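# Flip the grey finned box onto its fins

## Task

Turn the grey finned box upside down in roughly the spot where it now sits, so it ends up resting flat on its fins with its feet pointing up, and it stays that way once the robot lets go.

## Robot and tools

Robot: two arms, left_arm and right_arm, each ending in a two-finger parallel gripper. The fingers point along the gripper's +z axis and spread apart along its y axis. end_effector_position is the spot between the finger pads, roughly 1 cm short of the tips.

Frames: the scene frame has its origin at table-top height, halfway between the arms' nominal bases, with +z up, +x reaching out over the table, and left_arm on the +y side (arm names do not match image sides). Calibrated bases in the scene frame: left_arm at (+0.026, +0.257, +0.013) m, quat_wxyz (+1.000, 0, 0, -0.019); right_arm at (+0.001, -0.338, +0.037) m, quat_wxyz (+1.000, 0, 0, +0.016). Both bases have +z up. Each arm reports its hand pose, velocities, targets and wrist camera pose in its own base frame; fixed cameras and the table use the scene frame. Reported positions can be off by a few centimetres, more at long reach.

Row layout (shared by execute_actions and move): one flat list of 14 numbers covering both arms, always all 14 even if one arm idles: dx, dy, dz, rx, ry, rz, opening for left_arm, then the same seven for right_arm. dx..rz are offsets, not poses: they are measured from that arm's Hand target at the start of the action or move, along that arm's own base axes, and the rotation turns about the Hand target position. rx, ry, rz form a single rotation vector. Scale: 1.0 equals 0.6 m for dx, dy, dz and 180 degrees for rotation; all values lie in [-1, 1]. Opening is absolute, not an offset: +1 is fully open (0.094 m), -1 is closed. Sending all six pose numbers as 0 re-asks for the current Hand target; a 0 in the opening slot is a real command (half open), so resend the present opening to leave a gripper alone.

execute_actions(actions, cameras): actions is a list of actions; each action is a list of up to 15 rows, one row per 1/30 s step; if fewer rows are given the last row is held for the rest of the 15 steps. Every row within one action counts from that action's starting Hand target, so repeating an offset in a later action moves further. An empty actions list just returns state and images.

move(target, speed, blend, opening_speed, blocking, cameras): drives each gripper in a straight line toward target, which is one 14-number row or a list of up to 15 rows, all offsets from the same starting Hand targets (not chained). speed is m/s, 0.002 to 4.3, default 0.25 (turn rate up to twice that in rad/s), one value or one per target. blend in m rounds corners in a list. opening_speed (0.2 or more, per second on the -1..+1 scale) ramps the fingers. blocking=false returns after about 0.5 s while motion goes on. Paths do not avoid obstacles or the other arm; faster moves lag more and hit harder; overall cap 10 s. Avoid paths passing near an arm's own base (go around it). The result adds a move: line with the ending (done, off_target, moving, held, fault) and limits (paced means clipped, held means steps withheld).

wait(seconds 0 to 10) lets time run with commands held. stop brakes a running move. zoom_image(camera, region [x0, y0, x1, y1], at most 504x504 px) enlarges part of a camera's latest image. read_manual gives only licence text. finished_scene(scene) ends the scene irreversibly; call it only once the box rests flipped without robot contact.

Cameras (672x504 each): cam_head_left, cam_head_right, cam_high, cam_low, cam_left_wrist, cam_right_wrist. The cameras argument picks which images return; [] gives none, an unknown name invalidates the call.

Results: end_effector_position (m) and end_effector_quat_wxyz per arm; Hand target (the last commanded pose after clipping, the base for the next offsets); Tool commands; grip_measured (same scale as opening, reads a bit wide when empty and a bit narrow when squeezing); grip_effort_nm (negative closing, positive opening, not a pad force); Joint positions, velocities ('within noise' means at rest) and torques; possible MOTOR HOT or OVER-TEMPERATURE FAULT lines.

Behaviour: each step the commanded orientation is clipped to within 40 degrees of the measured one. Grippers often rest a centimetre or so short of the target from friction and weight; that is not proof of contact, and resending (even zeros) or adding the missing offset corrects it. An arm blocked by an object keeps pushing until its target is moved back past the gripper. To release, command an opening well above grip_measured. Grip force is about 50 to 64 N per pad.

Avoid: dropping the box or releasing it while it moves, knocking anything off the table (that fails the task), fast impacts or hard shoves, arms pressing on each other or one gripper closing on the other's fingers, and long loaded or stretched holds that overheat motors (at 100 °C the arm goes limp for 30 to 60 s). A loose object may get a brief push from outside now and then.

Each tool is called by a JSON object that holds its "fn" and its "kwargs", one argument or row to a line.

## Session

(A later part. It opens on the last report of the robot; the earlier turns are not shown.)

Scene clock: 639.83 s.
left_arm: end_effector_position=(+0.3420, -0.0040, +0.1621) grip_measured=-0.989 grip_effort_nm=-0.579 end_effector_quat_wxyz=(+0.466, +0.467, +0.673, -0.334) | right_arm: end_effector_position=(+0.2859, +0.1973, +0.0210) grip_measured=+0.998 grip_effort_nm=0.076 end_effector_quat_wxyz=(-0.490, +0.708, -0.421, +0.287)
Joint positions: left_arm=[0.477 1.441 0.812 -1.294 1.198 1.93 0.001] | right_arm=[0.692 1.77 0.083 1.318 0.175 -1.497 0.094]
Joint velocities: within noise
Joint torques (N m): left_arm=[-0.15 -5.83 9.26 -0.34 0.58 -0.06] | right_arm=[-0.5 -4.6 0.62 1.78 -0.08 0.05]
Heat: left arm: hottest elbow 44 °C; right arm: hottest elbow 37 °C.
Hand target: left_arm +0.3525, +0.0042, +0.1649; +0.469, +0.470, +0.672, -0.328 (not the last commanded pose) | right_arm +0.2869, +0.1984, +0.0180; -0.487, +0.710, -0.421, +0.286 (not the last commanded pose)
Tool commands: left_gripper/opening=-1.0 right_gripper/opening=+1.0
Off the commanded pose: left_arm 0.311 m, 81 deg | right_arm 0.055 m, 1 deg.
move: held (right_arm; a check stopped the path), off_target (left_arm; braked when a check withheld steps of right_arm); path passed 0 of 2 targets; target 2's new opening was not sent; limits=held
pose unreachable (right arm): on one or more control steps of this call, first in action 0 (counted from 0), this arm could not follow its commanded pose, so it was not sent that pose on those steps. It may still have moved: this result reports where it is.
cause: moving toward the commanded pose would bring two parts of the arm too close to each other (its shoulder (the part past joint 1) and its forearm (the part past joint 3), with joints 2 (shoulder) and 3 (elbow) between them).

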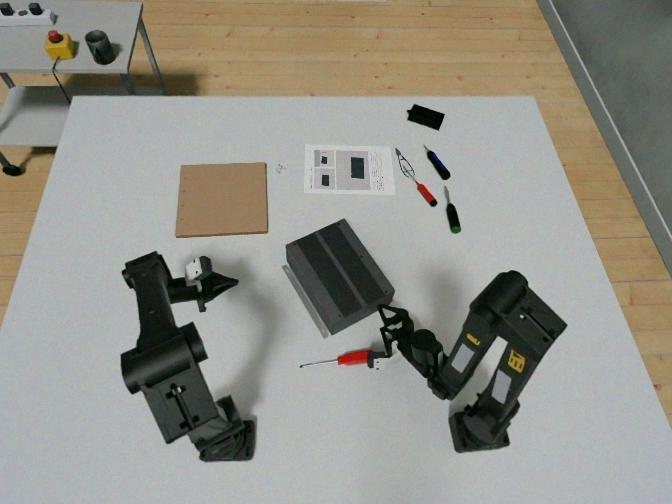

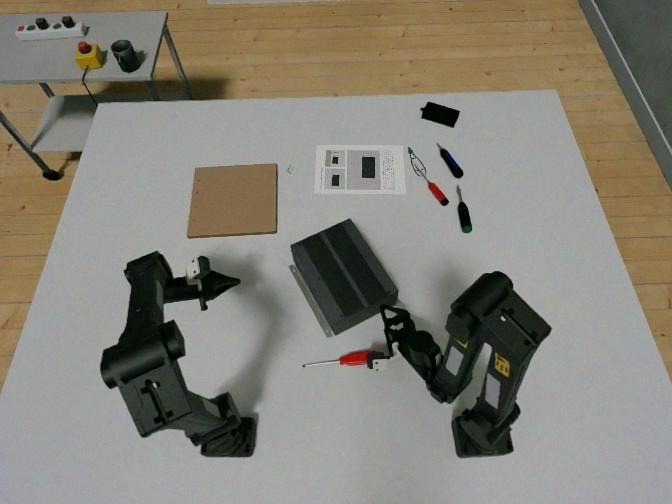

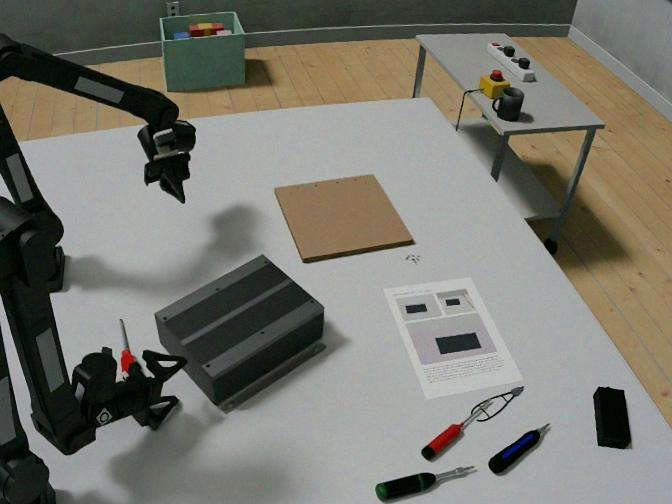

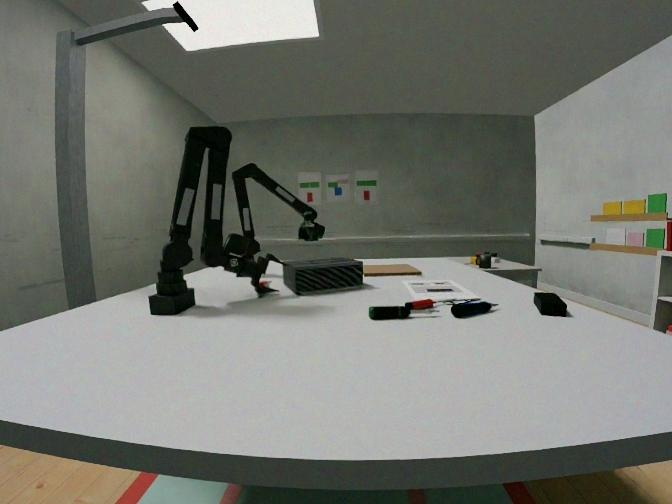

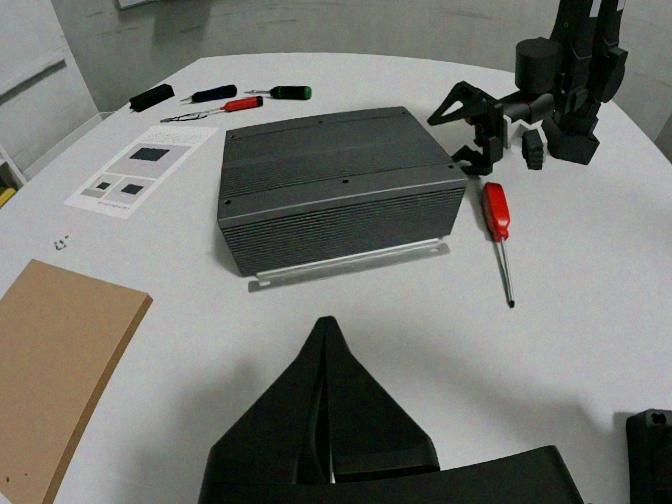

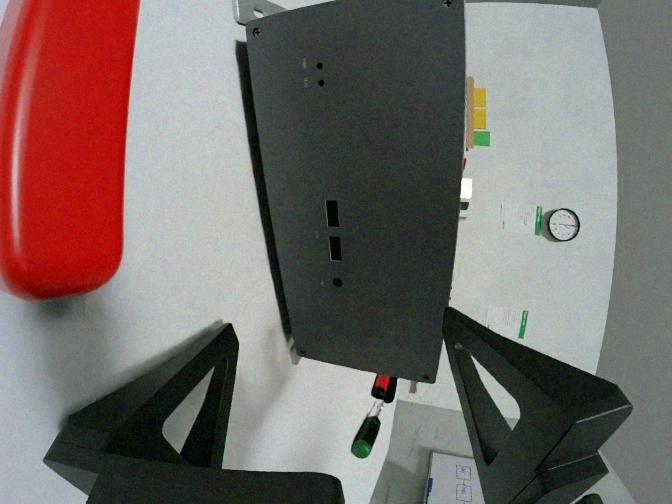

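{"fn": "move", "kwargs": {
  "target": [
    [0,0,0,0,0,0,-1,-0.01,0.02,0.02,0,0,0,1],
    [0,0,0,0,0,0,-1,0.16,0.11,0.025,0,0,0,1]
  ],
  "speed": 0.06
}}

Scene clock: 651.40 s.
left_arm: end_effector_position=(+0.3420, -0.0040, +0.1621) grip_measured=-0.989 grip_effort_nm=-0.579 end_effector_quat_wxyz=(+0.466, +0.467, +0.673, -0.334) | right_arm: end_effector_position=(+0.3247, +0.2376, +0.0234) grip_measured=+1.000 grip_effort_nm=0.002 end_effector_quat_wxyz=(-0.473, +0.728, -0.420, +0.265)
Joint positions: left_arm=[0.477 1.441 0.812 -1.294 1.198 1.93 0.001] | right_arm=[0.694 1.652 0.237 0.987 0.143 -1.494 0.094]
Joint velocities: within noise
Joint torques (N m): left_arm=[-0.21 -5.83 9.24 -0.35 0.57 -0.07] | right_arm=[-3.6 -2.96 12.31 0.54 0.01 -0.1]
Heat: left arm: hottest elbow 44 °C; right arm: hottest elbow 36 °C.
Hand target: left_arm +0.3525, +0.0042, +0.1649; +0.469, +0.470, +0.672, -0.328 | right_arm +0.3830, +0.2644, +0.0331; -0.487, +0.710, -0.421, +0.286
Off the commanded pose: left_arm 0.014 m, 1 deg | right_arm 0.065 m, 3 deg.
move: off_target (left_arm, right_arm)

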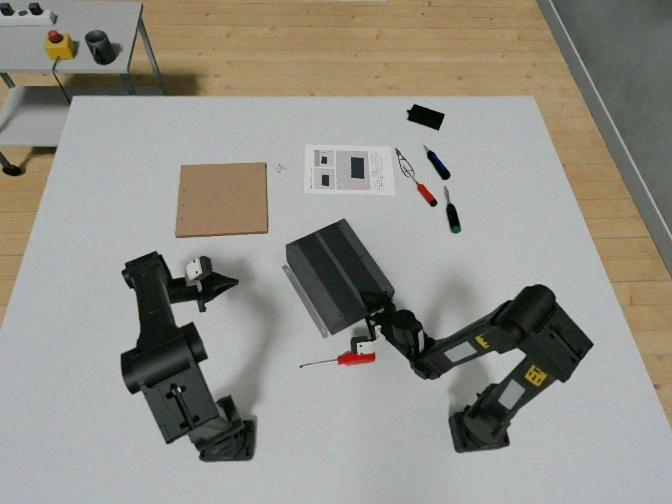

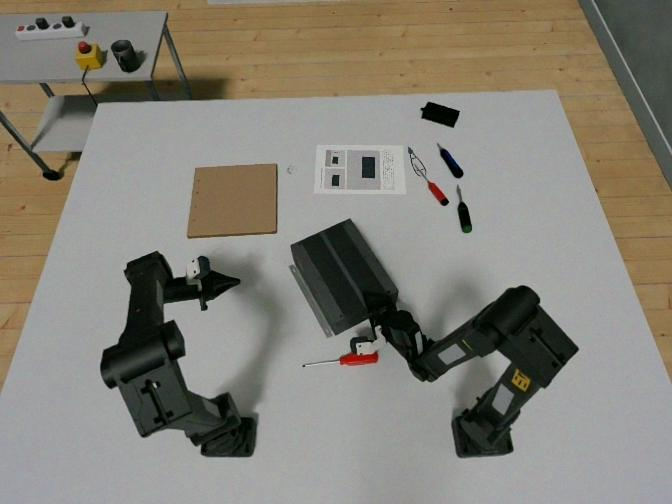

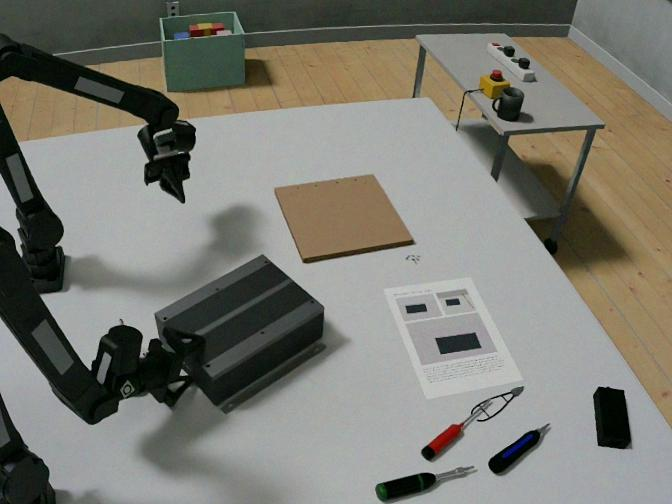

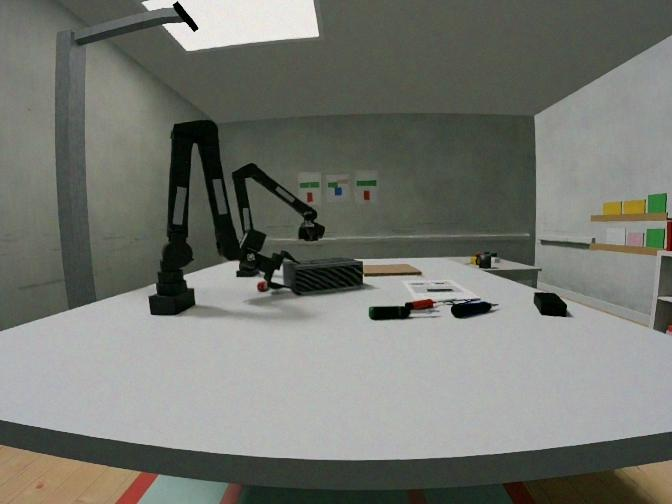

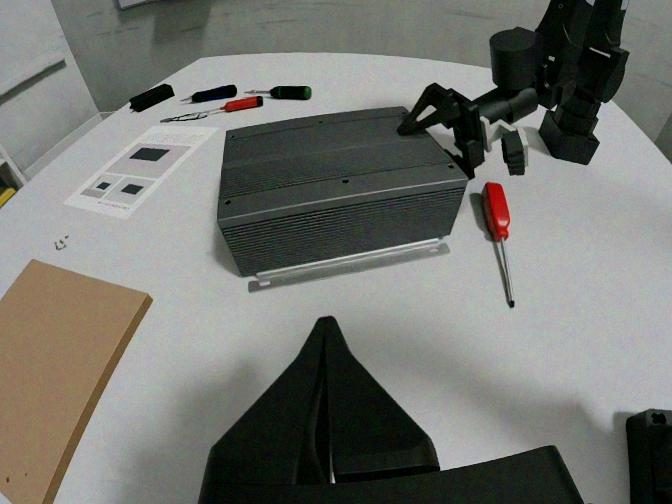

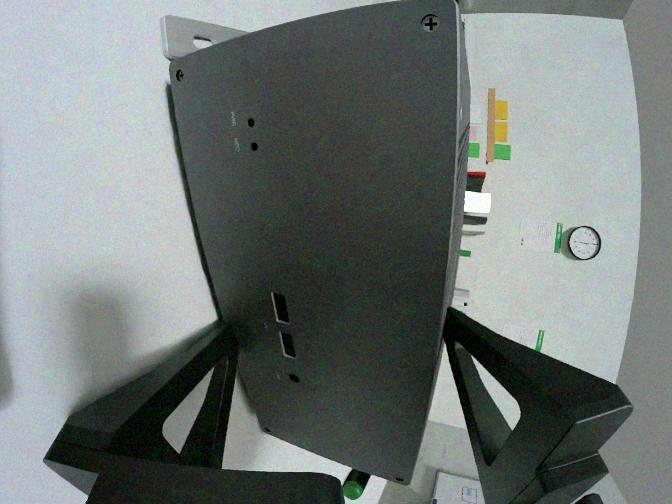

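{"fn": "zoom_image", "kwargs": {
  "camera": "cam_right_wrist",
  "region": [150, 200, 500, 500]
}}

{"fn": "zoom_image", "kwargs": {
  "camera": "cam_left_wrist",
  "region": [380, 70, 520, 210]
}}

Scaled by 1.440 from the camera's 672x504 image, which has a finer 960x720 frame.

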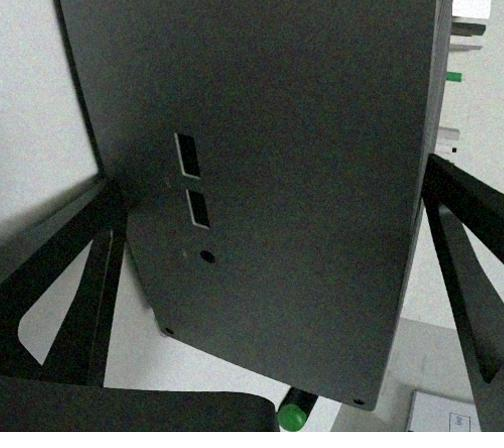

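Scaled by 3.600 from the camera's 672x504 image, which has a finer 960x720 frame.

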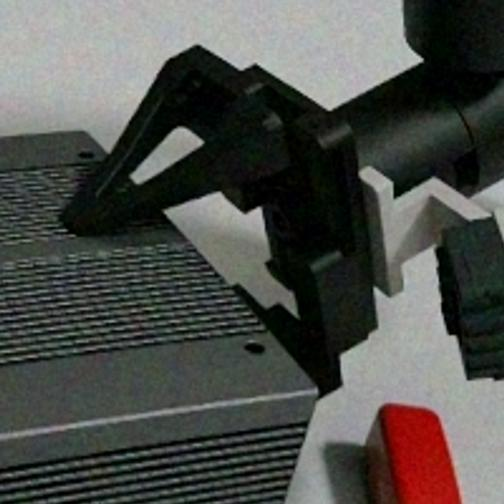

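{"fn": "move", "kwargs": {
  "target": [0,0,0,0,0,0,-1,-0.035,-0.01,-0.018,0,0,0,1],
  "speed": 0.05,
  "cameras": ["cam_right_wrist"]
}}

{"fn": "zoom_image", "kwargs": {
  "camera": "cam_right_wrist",
  "region": [150, 200, 500, 500]
}}

Scene clock: 669.33 s.
left_arm: end_effector_position=(+0.3420, -0.0040, +0.1621) grip_measured=-0.989 grip_effort_nm=-0.584 end_effector_quat_wxyz=(+0.466, +0.467, +0.673, -0.334) | right_arm: end_effector_position=(+0.3245, +0.2375, +0.0232) grip_measured=+1.000 grip_effort_nm=-0.115 end_effector_quat_wxyz=(-0.479, +0.722, -0.419, +0.272)
Joint positions: left_arm=[0.477 1.441 0.812 -1.294 1.198 1.93 0.001] | right_arm=[0.7 1.681 0.232 1.04 0.156 -1.494 0.094]
Joint velocities: within noise
Joint torques (N m): left_arm=[-0.15 -5.89 9.24 -0.35 0.56 -0.06] | right_arm=[-2.26 -1.26 9.18 1.91 0.6 0.02]
Heat: left arm: hottest elbow 44 °C; right arm: hottest elbow 43 °C.
Hand target: left_arm +0.3525, +0.0042, +0.1649; +0.469, +0.470, +0.672, -0.328 | right_arm +0.3619, +0.2585, +0.0223; -0.487, +0.710, -0.421, +0.286
Off the commanded pose: left_arm 0.014 m, 1 deg | right_arm 0.043 m, 2 deg.
move: off_target (left_arm, right_arm)
Images, in order (width x height): cam_right_wrist 672x504.

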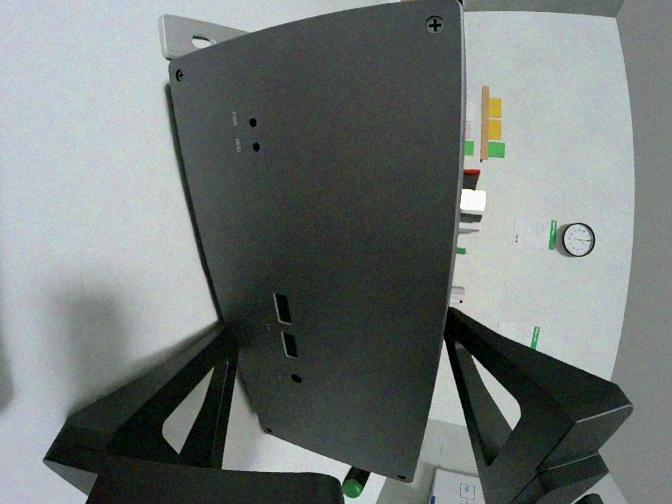

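Scaled by 1.440 from the camera's 672x504 image, which has a finer 960x720 frame.

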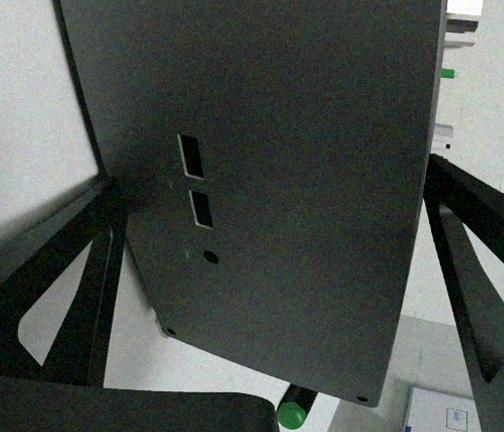

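{"fn": "move", "kwargs": {
  "target": [0,0,0,0,0,0,-1,-0.01,-0.005,-0.035,0.011,-0.020,0,1],
  "speed": 0.05,
  "cameras": ["cam_right_wrist","cam_left_wrist"]
}}

{"fn": "zoom_image", "kwargs": {
  "camera": "cam_right_wrist",
  "region": [150, 200, 500, 500]
}}

Scene clock: 678.33 s.
left_arm: end_effector_position=(+0.3420, -0.0040, +0.1621) grip_measured=-0.989 grip_effort_nm=-0.584 end_effector_quat_wxyz=(+0.466, +0.467, +0.673, -0.334) | right_arm: end_effector_position=(+0.3199, +0.2344, +0.0195) grip_measured=+1.000 grip_effort_nm=-0.002 end_effector_quat_wxyz=(-0.520, +0.693, -0.406, +0.292)
Joint positions: left_arm=[0.477 1.441 0.812 -1.294 1.198 1.93 0.001] | right_arm=[0.707 1.876 0.206 1.372 0.17 -1.5 0.094]
Joint velocities: within noise
Joint torques (N m): left_arm=[-0.03 -5.83 9.21 -0.35 0.57 -0.07] | right_arm=[-1.55 -1.49 8.36 0.47 0.46 -0.02]
Heat: left arm: hottest elbow 44 °C; right arm: hottest elbow 42 °C.
Hand target: left_arm +0.3525, +0.0042, +0.1649; +0.469, +0.470, +0.672, -0.328 | right_arm +0.3559, +0.2554, +0.0012; -0.512, +0.692, -0.411, +0.300
Off the commanded pose: left_arm 0.014 m, 1 deg | right_arm 0.046 m, 1 deg.
move: off_target (left_arm, right_arm)
Images, in order (width x height): cam_left_wrist 672x504, cam_right_wrist 672x504.

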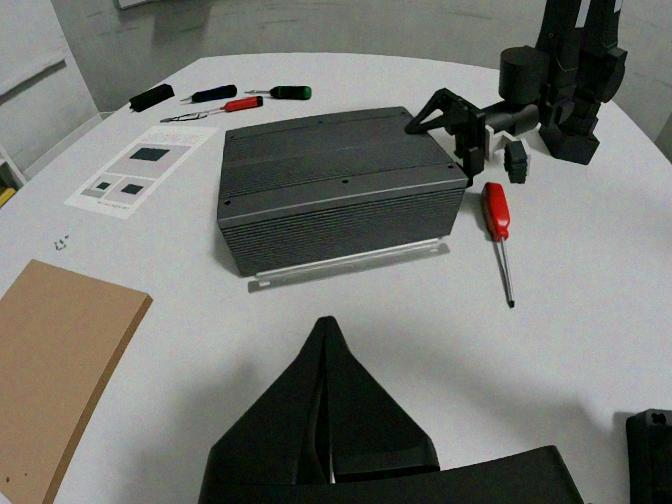

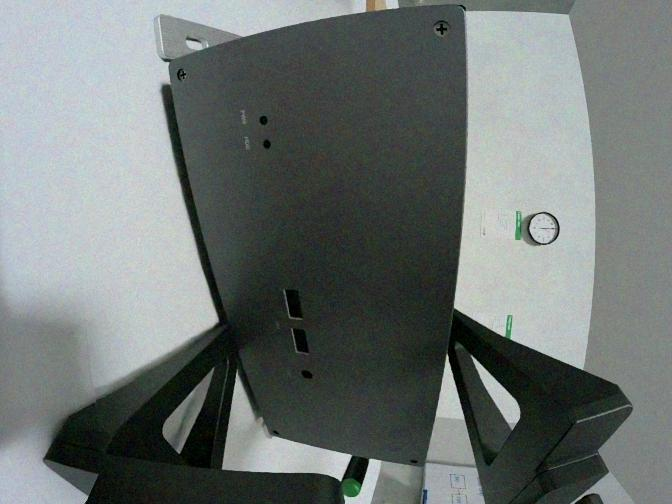

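Scaled by 1.440 from the camera's 672x504 image, which has a finer 960x720 frame.

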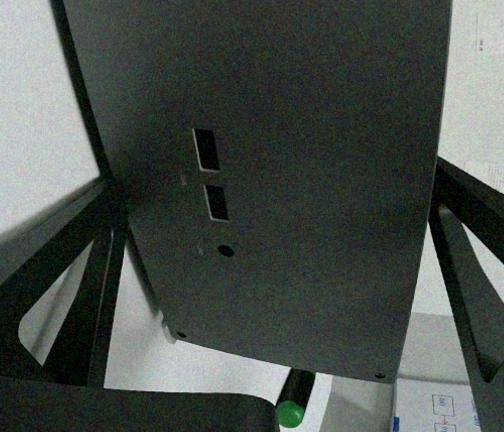

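{"fn": "move", "kwargs": {
  "target": [0,0,0,0,0,0,-1,0.03,0.015,0.0,0.014,-0.026,0,1],
  "speed": 0.05,
  "cameras": ["cam_right_wrist","cam_left_wrist"]
}}

{"fn": "zoom_image", "kwargs": {
  "camera": "cam_right_wrist",
  "region": [150, 200, 500, 500]
}}

{"fn": "zoom_image", "kwargs": {
  "camera": "cam_left_wrist",
  "region": [380, 70, 520, 210]
}}

Scene clock: 697.53 s.
left_arm: end_effector_position=(+0.3420, -0.0040, +0.1621) grip_measured=-0.989 grip_effort_nm=-0.584 end_effector_quat_wxyz=(+0.466, +0.467, +0.673, -0.334) | right_arm: end_effector_position=(+0.3187, +0.2336, +0.0202) grip_measured=+0.998 grip_effort_nm=0.090 end_effector_quat_wxyz=(-0.541, +0.678, -0.396, +0.302)
Joint positions: left_arm=[0.477 1.441 0.812 -1.294 1.198 1.93 0.001] | right_arm=[0.707 1.974 0.204 1.531 0.169 -1.51 0.094]
Joint velocities: within noise
Joint torques (N m): left_arm=[-0.09 -5.95 9.24 -0.39 0.58 -0.07] | right_arm=[-3.19 -1.96 11.1 -0.35 0.19 -0.15]
Heat: left arm: hottest elbow 44 °C; right arm: hottest elbow 42 °C.
Hand target: left_arm +0.3525, +0.0042, +0.1649; +0.469, +0.470, +0.672, -0.328 | right_arm +0.3739, +0.2644, +0.0013; -0.543, +0.668, -0.396, +0.319
Off the commanded pose: left_arm 0.014 m, 1 deg | right_arm 0.066 m, 2 deg.
move: off_target (left_arm, right_arm)
Images, in order (width x height): cam_left_wrist 672x504, cam_right_wrist 672x504.

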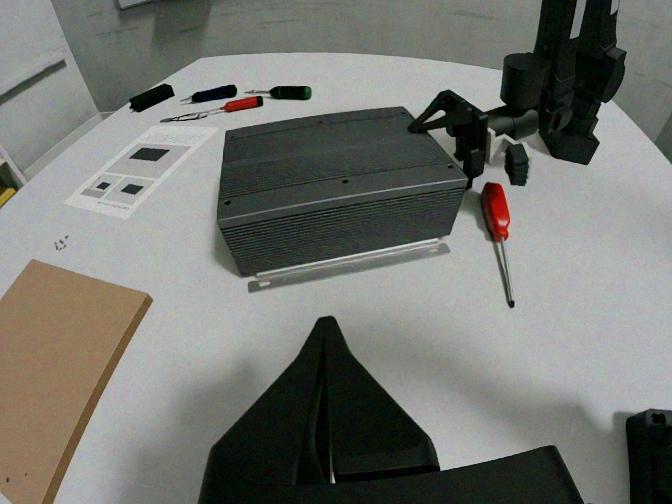

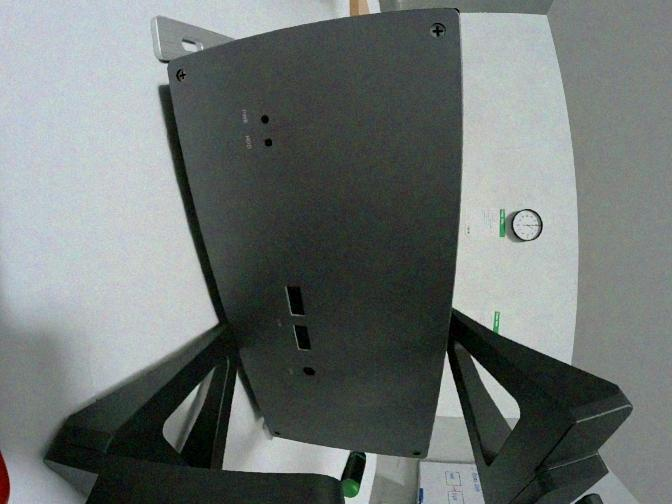

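Scaled by 1.440 from the camera's 672x504 image, which has a finer 960x720 frame.

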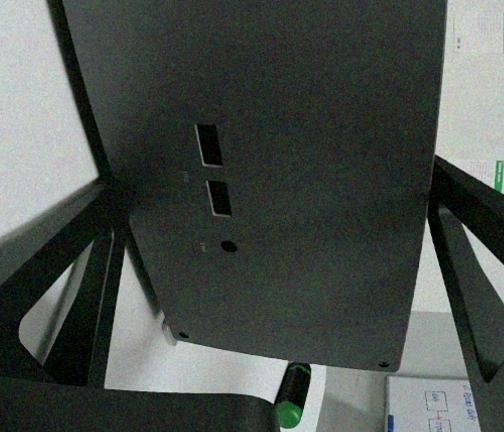

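Scaled by 3.600 from the camera's 672x504 image, which has a finer 960x720 frame.

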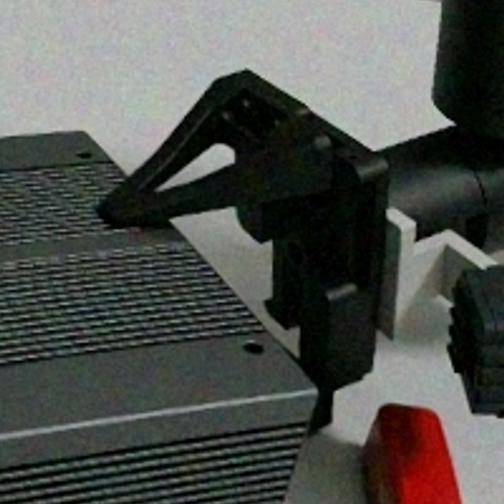

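{"fn": "move", "kwargs": {
  "target": [
    [0,0,0,0,0,0,-1,-0.145,-0.11,0.05,0,0,0,1],
    [0,0,0,0,0,0,-1,-0.17,-0.14,0.25,-0.014,0.026,0,1],
    [-0.19,-0.5,-0.06,-0.0973,0.3685,0.2468,1,-0.12,-0.3,0.3,-0.014,0.026,0,1]
  ],
  "speed": 0.2
}}

{"fn": "zoom_image", "kwargs": {
  "camera": "cam_left_wrist",
  "region": [150, 150, 550, 504]
}}

Scene clock: 725.17 s.
left_arm: end_effector_position=(+0.2277, -0.2799, +0.1099) grip_measured=+0.996 grip_effort_nm=0.159 end_effector_quat_wxyz=(+0.172, -0.125, +0.888, -0.409) | right_arm: end_effector_position=(+0.2888, +0.0873, +0.1548) grip_measured=+0.998 grip_effort_nm=0.076 end_effector_quat_wxyz=(-0.506, +0.699, -0.419, +0.283)
Joint positions: left_arm=[-0.799 0.94 0.338 -0.062 0.184 -1.169 0.094] | right_arm=[0.048 0.493 0.141 -0.02 -0.445 -1.707 0.094]
Joint velocities: within noise
Joint torques (N m): left_arm=[-1.73 -0.79 11.63 2.76 -0.03 -0.26] | right_arm=[-2.02 2.67 12.41 1.72 -0.27 -0.05]
Heat: left arm: hottest elbow 44 °C; right arm: hottest elbow 45 °C.
Hand target: left_arm +0.2385, -0.2959, +0.1290; +0.180, -0.123, +0.878, -0.426 | right_arm +0.3020, +0.0843, +0.1814; -0.512, +0.692, -0.411, +0.301
Off the commanded pose: left_arm 0.027 m, 2 deg | right_arm 0.030 m, 2 deg.
move: off_target (left_arm, right_arm); target 3's new opening was sent with left_arm's hand 0.027 m and 2 deg from that target

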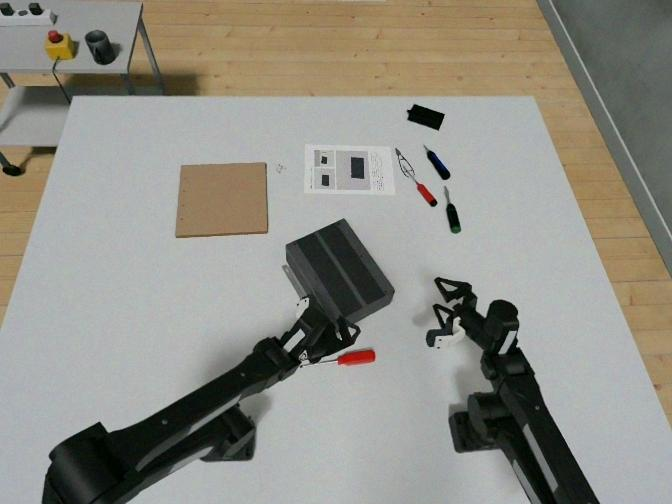

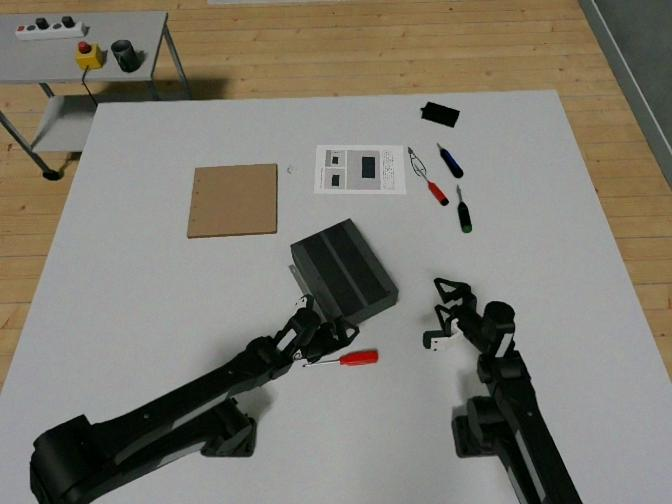

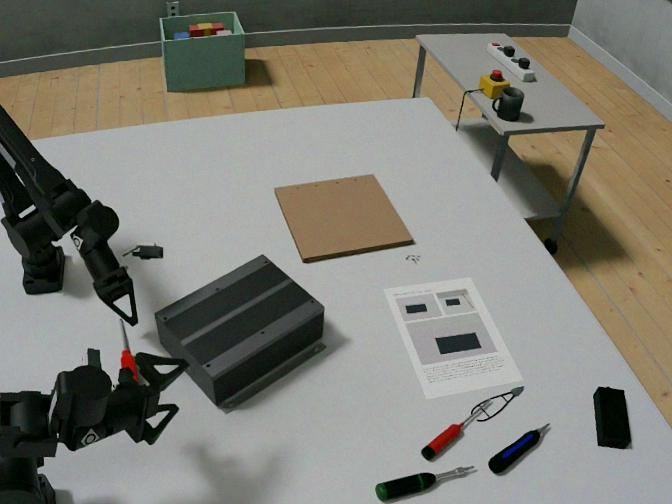

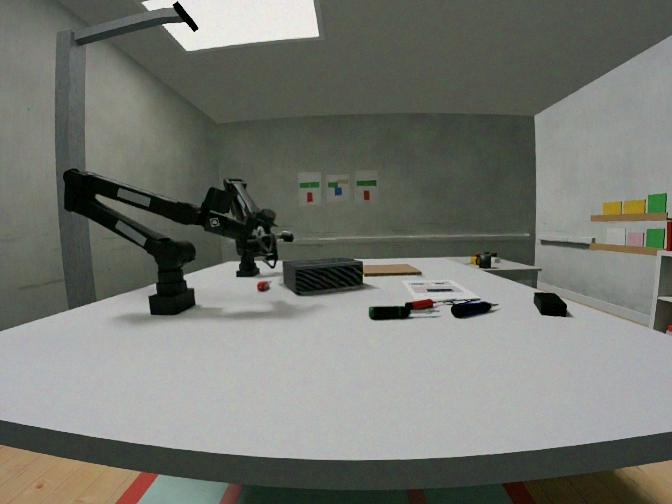

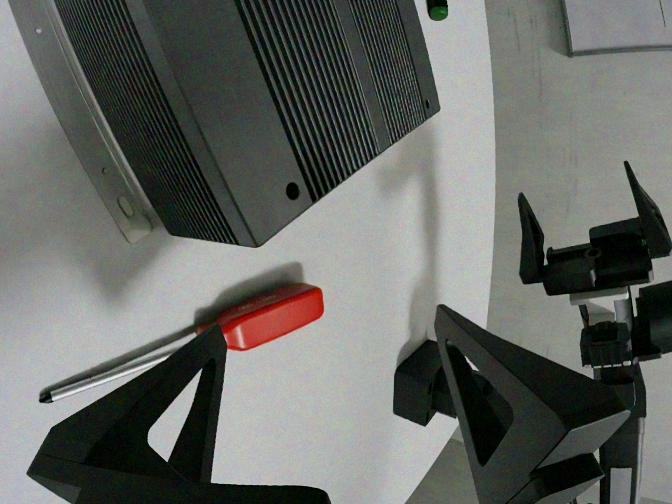

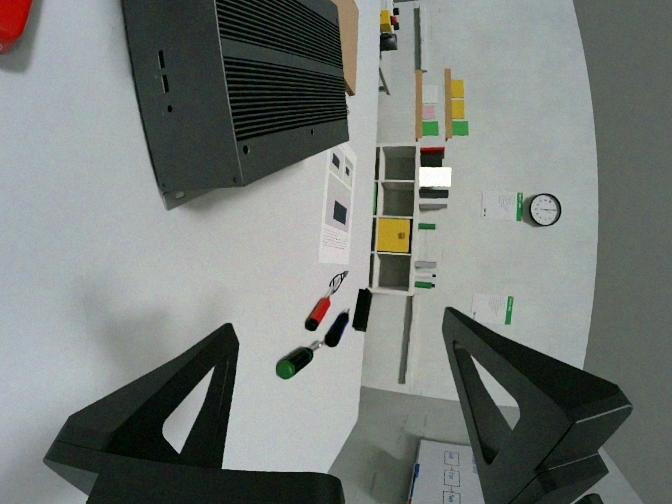

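Scaled by 1.260 from the camera's 672x504 image, which has a finer 960x720 frame.

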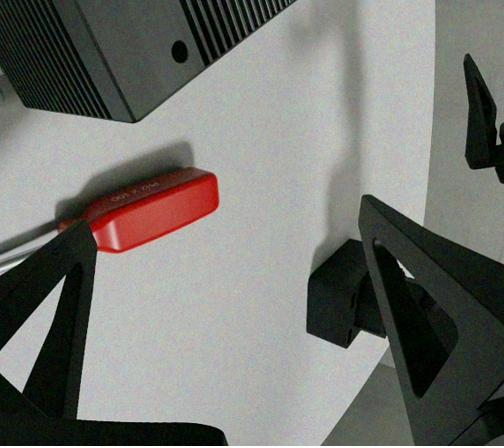

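{"fn": "move", "kwargs": {
  "target": [0.033,-0.065,-0.112,0,0,0,1,0,0,0,0,0,0,1],
  "speed": 0.12
}}

{"fn": "zoom_image", "kwargs": {
  "camera": "cam_left_wrist",
  "region": [100, 150, 500, 450]
}}

{"fn": "zoom_image", "kwargs": {
  "camera": "cam_high",
  "region": [60, 200, 260, 400]
}}

Scene clock: 759.87 s.
left_arm: end_effector_position=(+0.2499, -0.3199, +0.0528) grip_measured=+0.997 grip_effort_nm=0.149 end_effector_quat_wxyz=(+0.176, -0.123, +0.885, -0.413) | right_arm: end_effector_position=(+0.2883, +0.0873, +0.1536) grip_measured=+0.998 grip_effort_nm=0.076 end_effector_quat_wxyz=(-0.505, +0.700, -0.420, +0.281)
Joint positions: left_arm=[-0.844 1.319 0.353 0.317 0.148 -1.194 0.094] | right_arm=[0.048 0.493 0.141 -0.025 -0.445 -1.707 0.094]
Joint velocities: within noise
Joint torques (N m): left_arm=[-1.67 -3.72 8.76 2.88 -0.05 -0.27] | right_arm=[-1.26 2.73 12.41 1.92 -0.34 -0.04]
Heat: left arm: hottest elbow 47 °C; right arm: hottest elbow 52 °C.
Hand target: left_arm +0.2582, -0.3349, +0.0617; +0.180, -0.123, +0.878, -0.426 | right_arm +0.3020, +0.0843, +0.1814; -0.512, +0.692, -0.411, +0.301
Off the commanded pose: left_arm 0.019 m, 2 deg | right_arm 0.031 m, 3 deg.
move: off_target (left_arm, right_arm)

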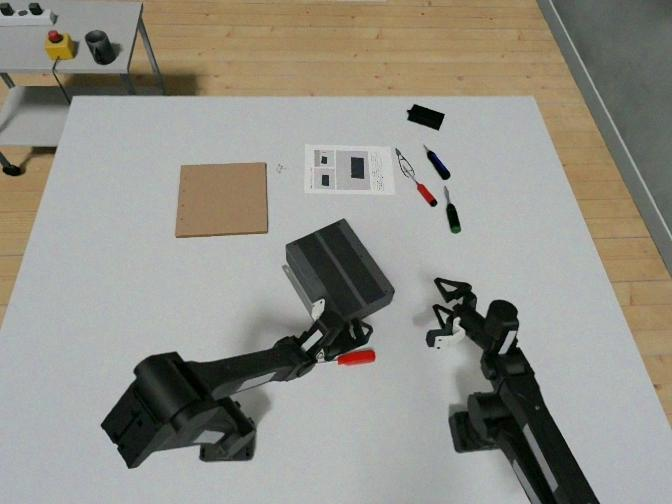

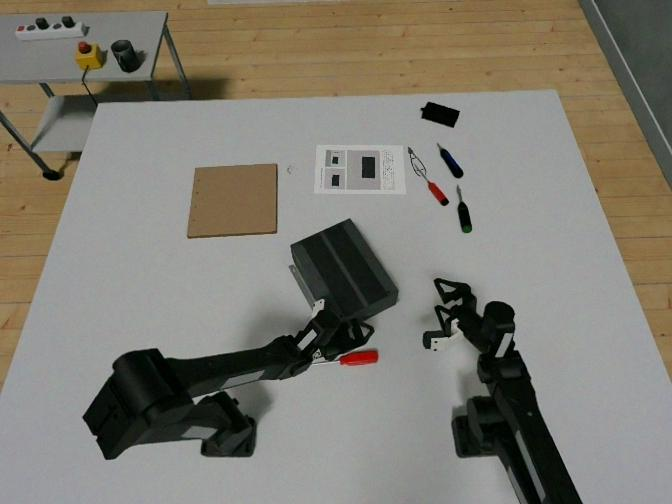

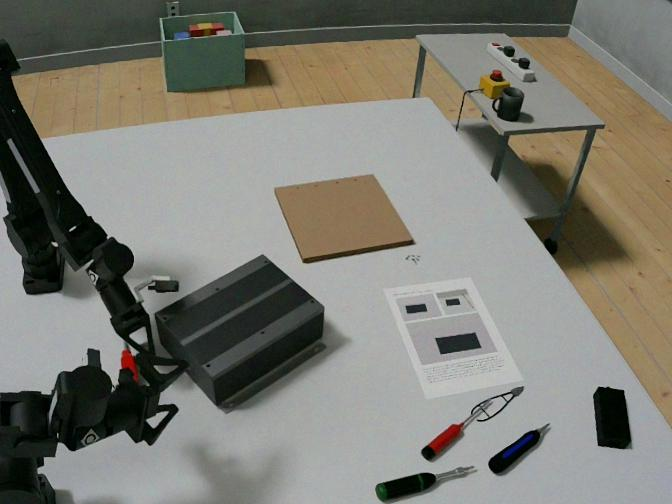

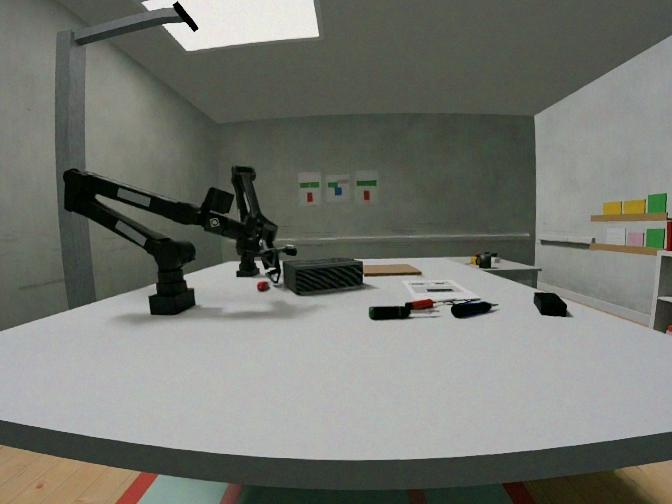

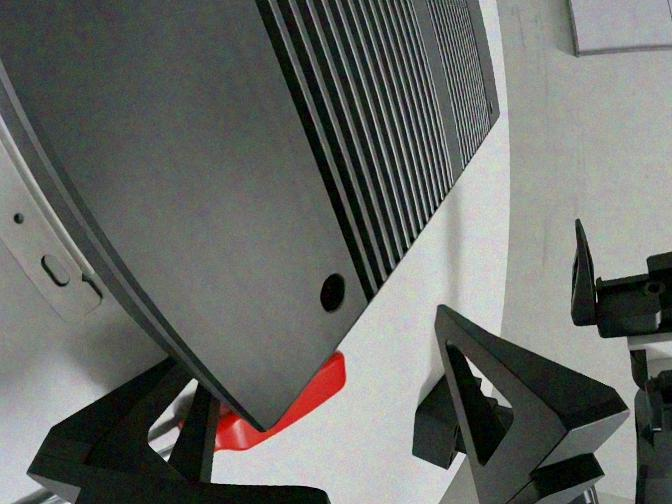

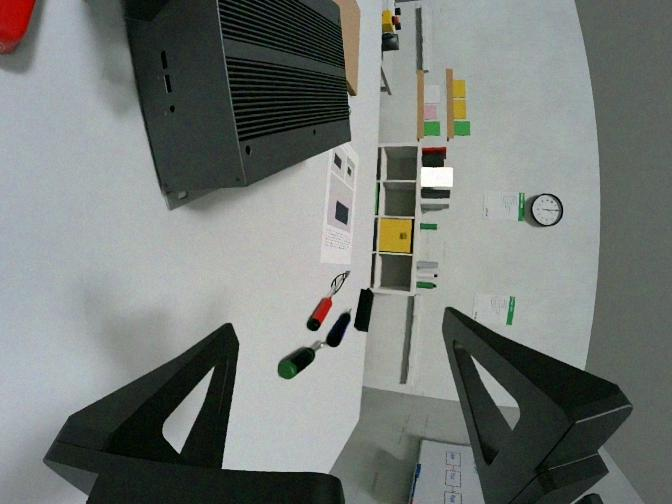

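Scaled by 1.260 from the camera's 672x504 image, which has a finer 960x720 frame.

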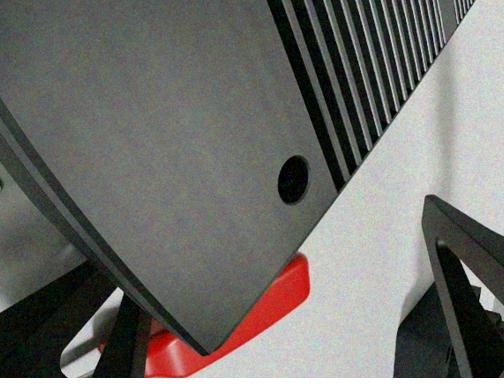

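Scaled by 2.520.

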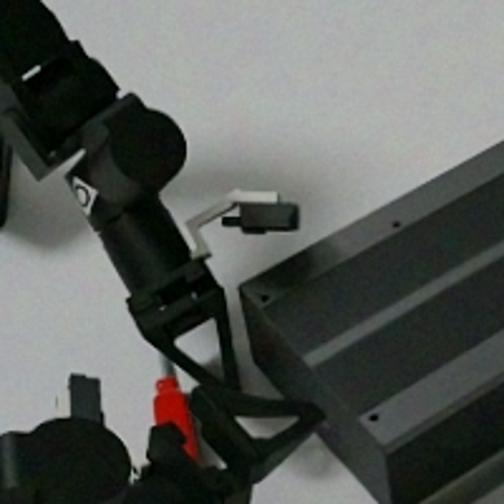

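{"fn": "move", "kwargs": {
  "target": [
    [0.008,-0.014,-0.032,0,0,0,1,0,0,0,0,0,0,1],
    [0.073,0.024,-0.034,0,0,0,1,0,0,0,0,0,0,1]
  ],
  "speed": 0.05,
  "cameras": ["cam_high","cam_left_wrist","cam_right_wrist"]
}}

{"fn": "zoom_image", "kwargs": {
  "camera": "cam_left_wrist",
  "region": [100, 250, 500, 500]
}}

{"fn": "zoom_image", "kwargs": {
  "camera": "cam_high",
  "region": [60, 200, 260, 400]
}}

{"fn": "zoom_image", "kwargs": {
  "camera": "cam_right_wrist",
  "region": [90, 0, 290, 220]
}}

Scene clock: 773.37 s.
left_arm: end_effector_position=(+0.2620, -0.3269, +0.0394) grip_measured=+0.998 grip_effort_nm=0.125 end_effector_quat_wxyz=(+0.156, -0.092, +0.884, -0.431) | right_arm: end_effector_position=(+0.2883, +0.0873, +0.1536) grip_measured=+0.998 grip_effort_nm=0.076 end_effector_quat_wxyz=(-0.505, +0.700, -0.420, +0.282)
Joint positions: left_arm=[-0.783 1.428 0.377 0.404 0.273 -1.128 0.094] | right_arm=[0.048 0.493 0.141 -0.025 -0.445 -1.707 0.094]
Joint velocities: within noise
Joint torques (N m): left_arm=[5.19 -3.49 9.09 2.13 -0.52 -0.09] | right_arm=[-1.55 2.67 12.38 1.91 -0.32 0]
Heat: left arm: hottest elbow 47 °C; right arm: hottest elbow 53 °C.
Hand target: left_arm +0.3021, -0.3204, +0.0413; +0.180, -0.123, +0.878, -0.425 | right_arm +0.3020, +0.0843, +0.1813; -0.512, +0.692, -0.411, +0.301
Off the commanded pose: left_arm 0.040 m, 5 deg | right_arm 0.031 m, 3 deg.
move: off_target (left_arm, right_arm)
Images, in order (width x height): cam_high 672x504, cam_left_wrist 672x504, cam_right_wrist 672x504.

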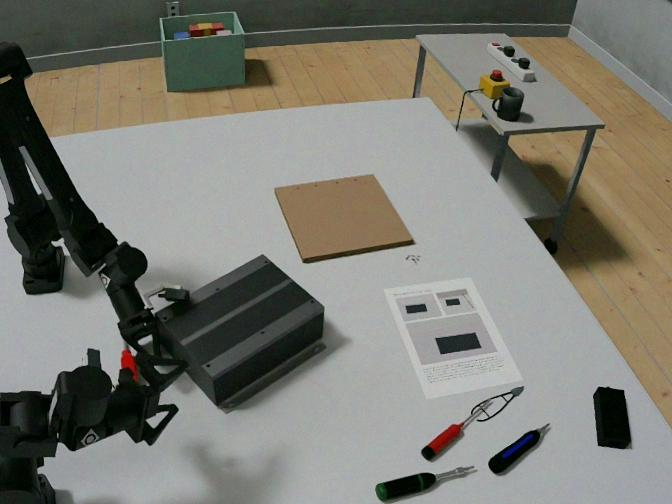

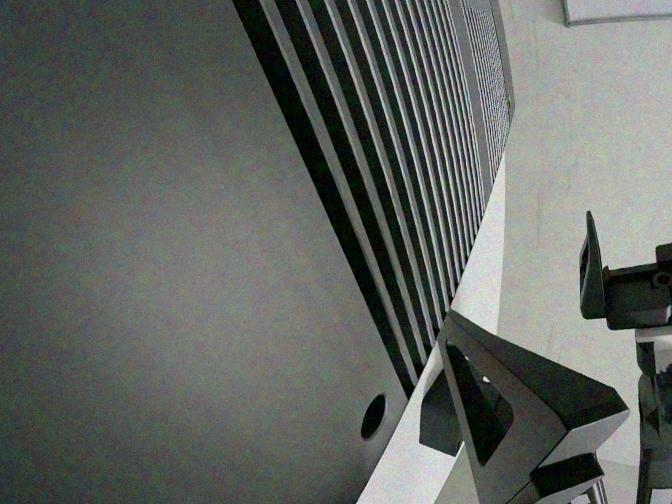

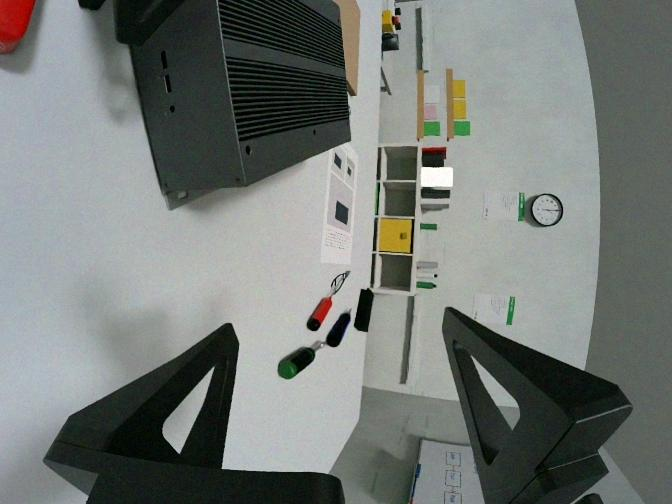

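Scaled by 1.260 from the camera's 672x504 image, which has a finer 960x720 frame.

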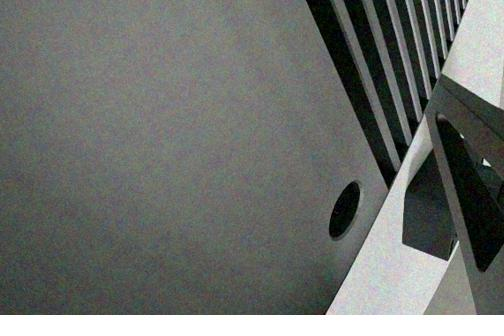

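Scaled by 2.520.

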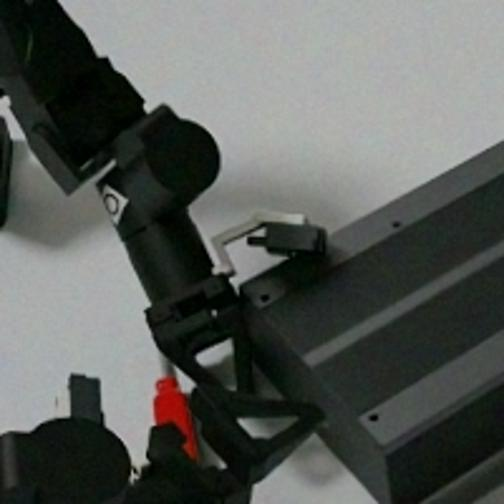

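Scaled by 2.291 from the camera's 672x504 image, which has a finer 960x720 frame.

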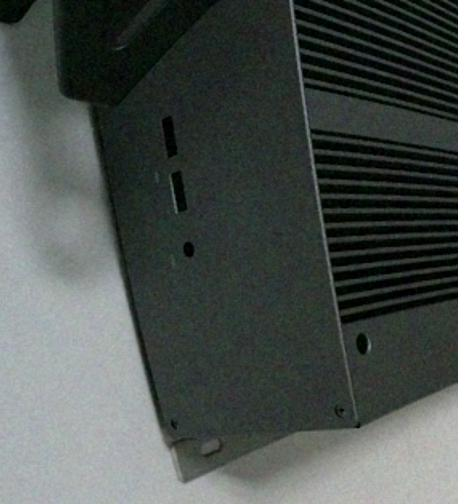

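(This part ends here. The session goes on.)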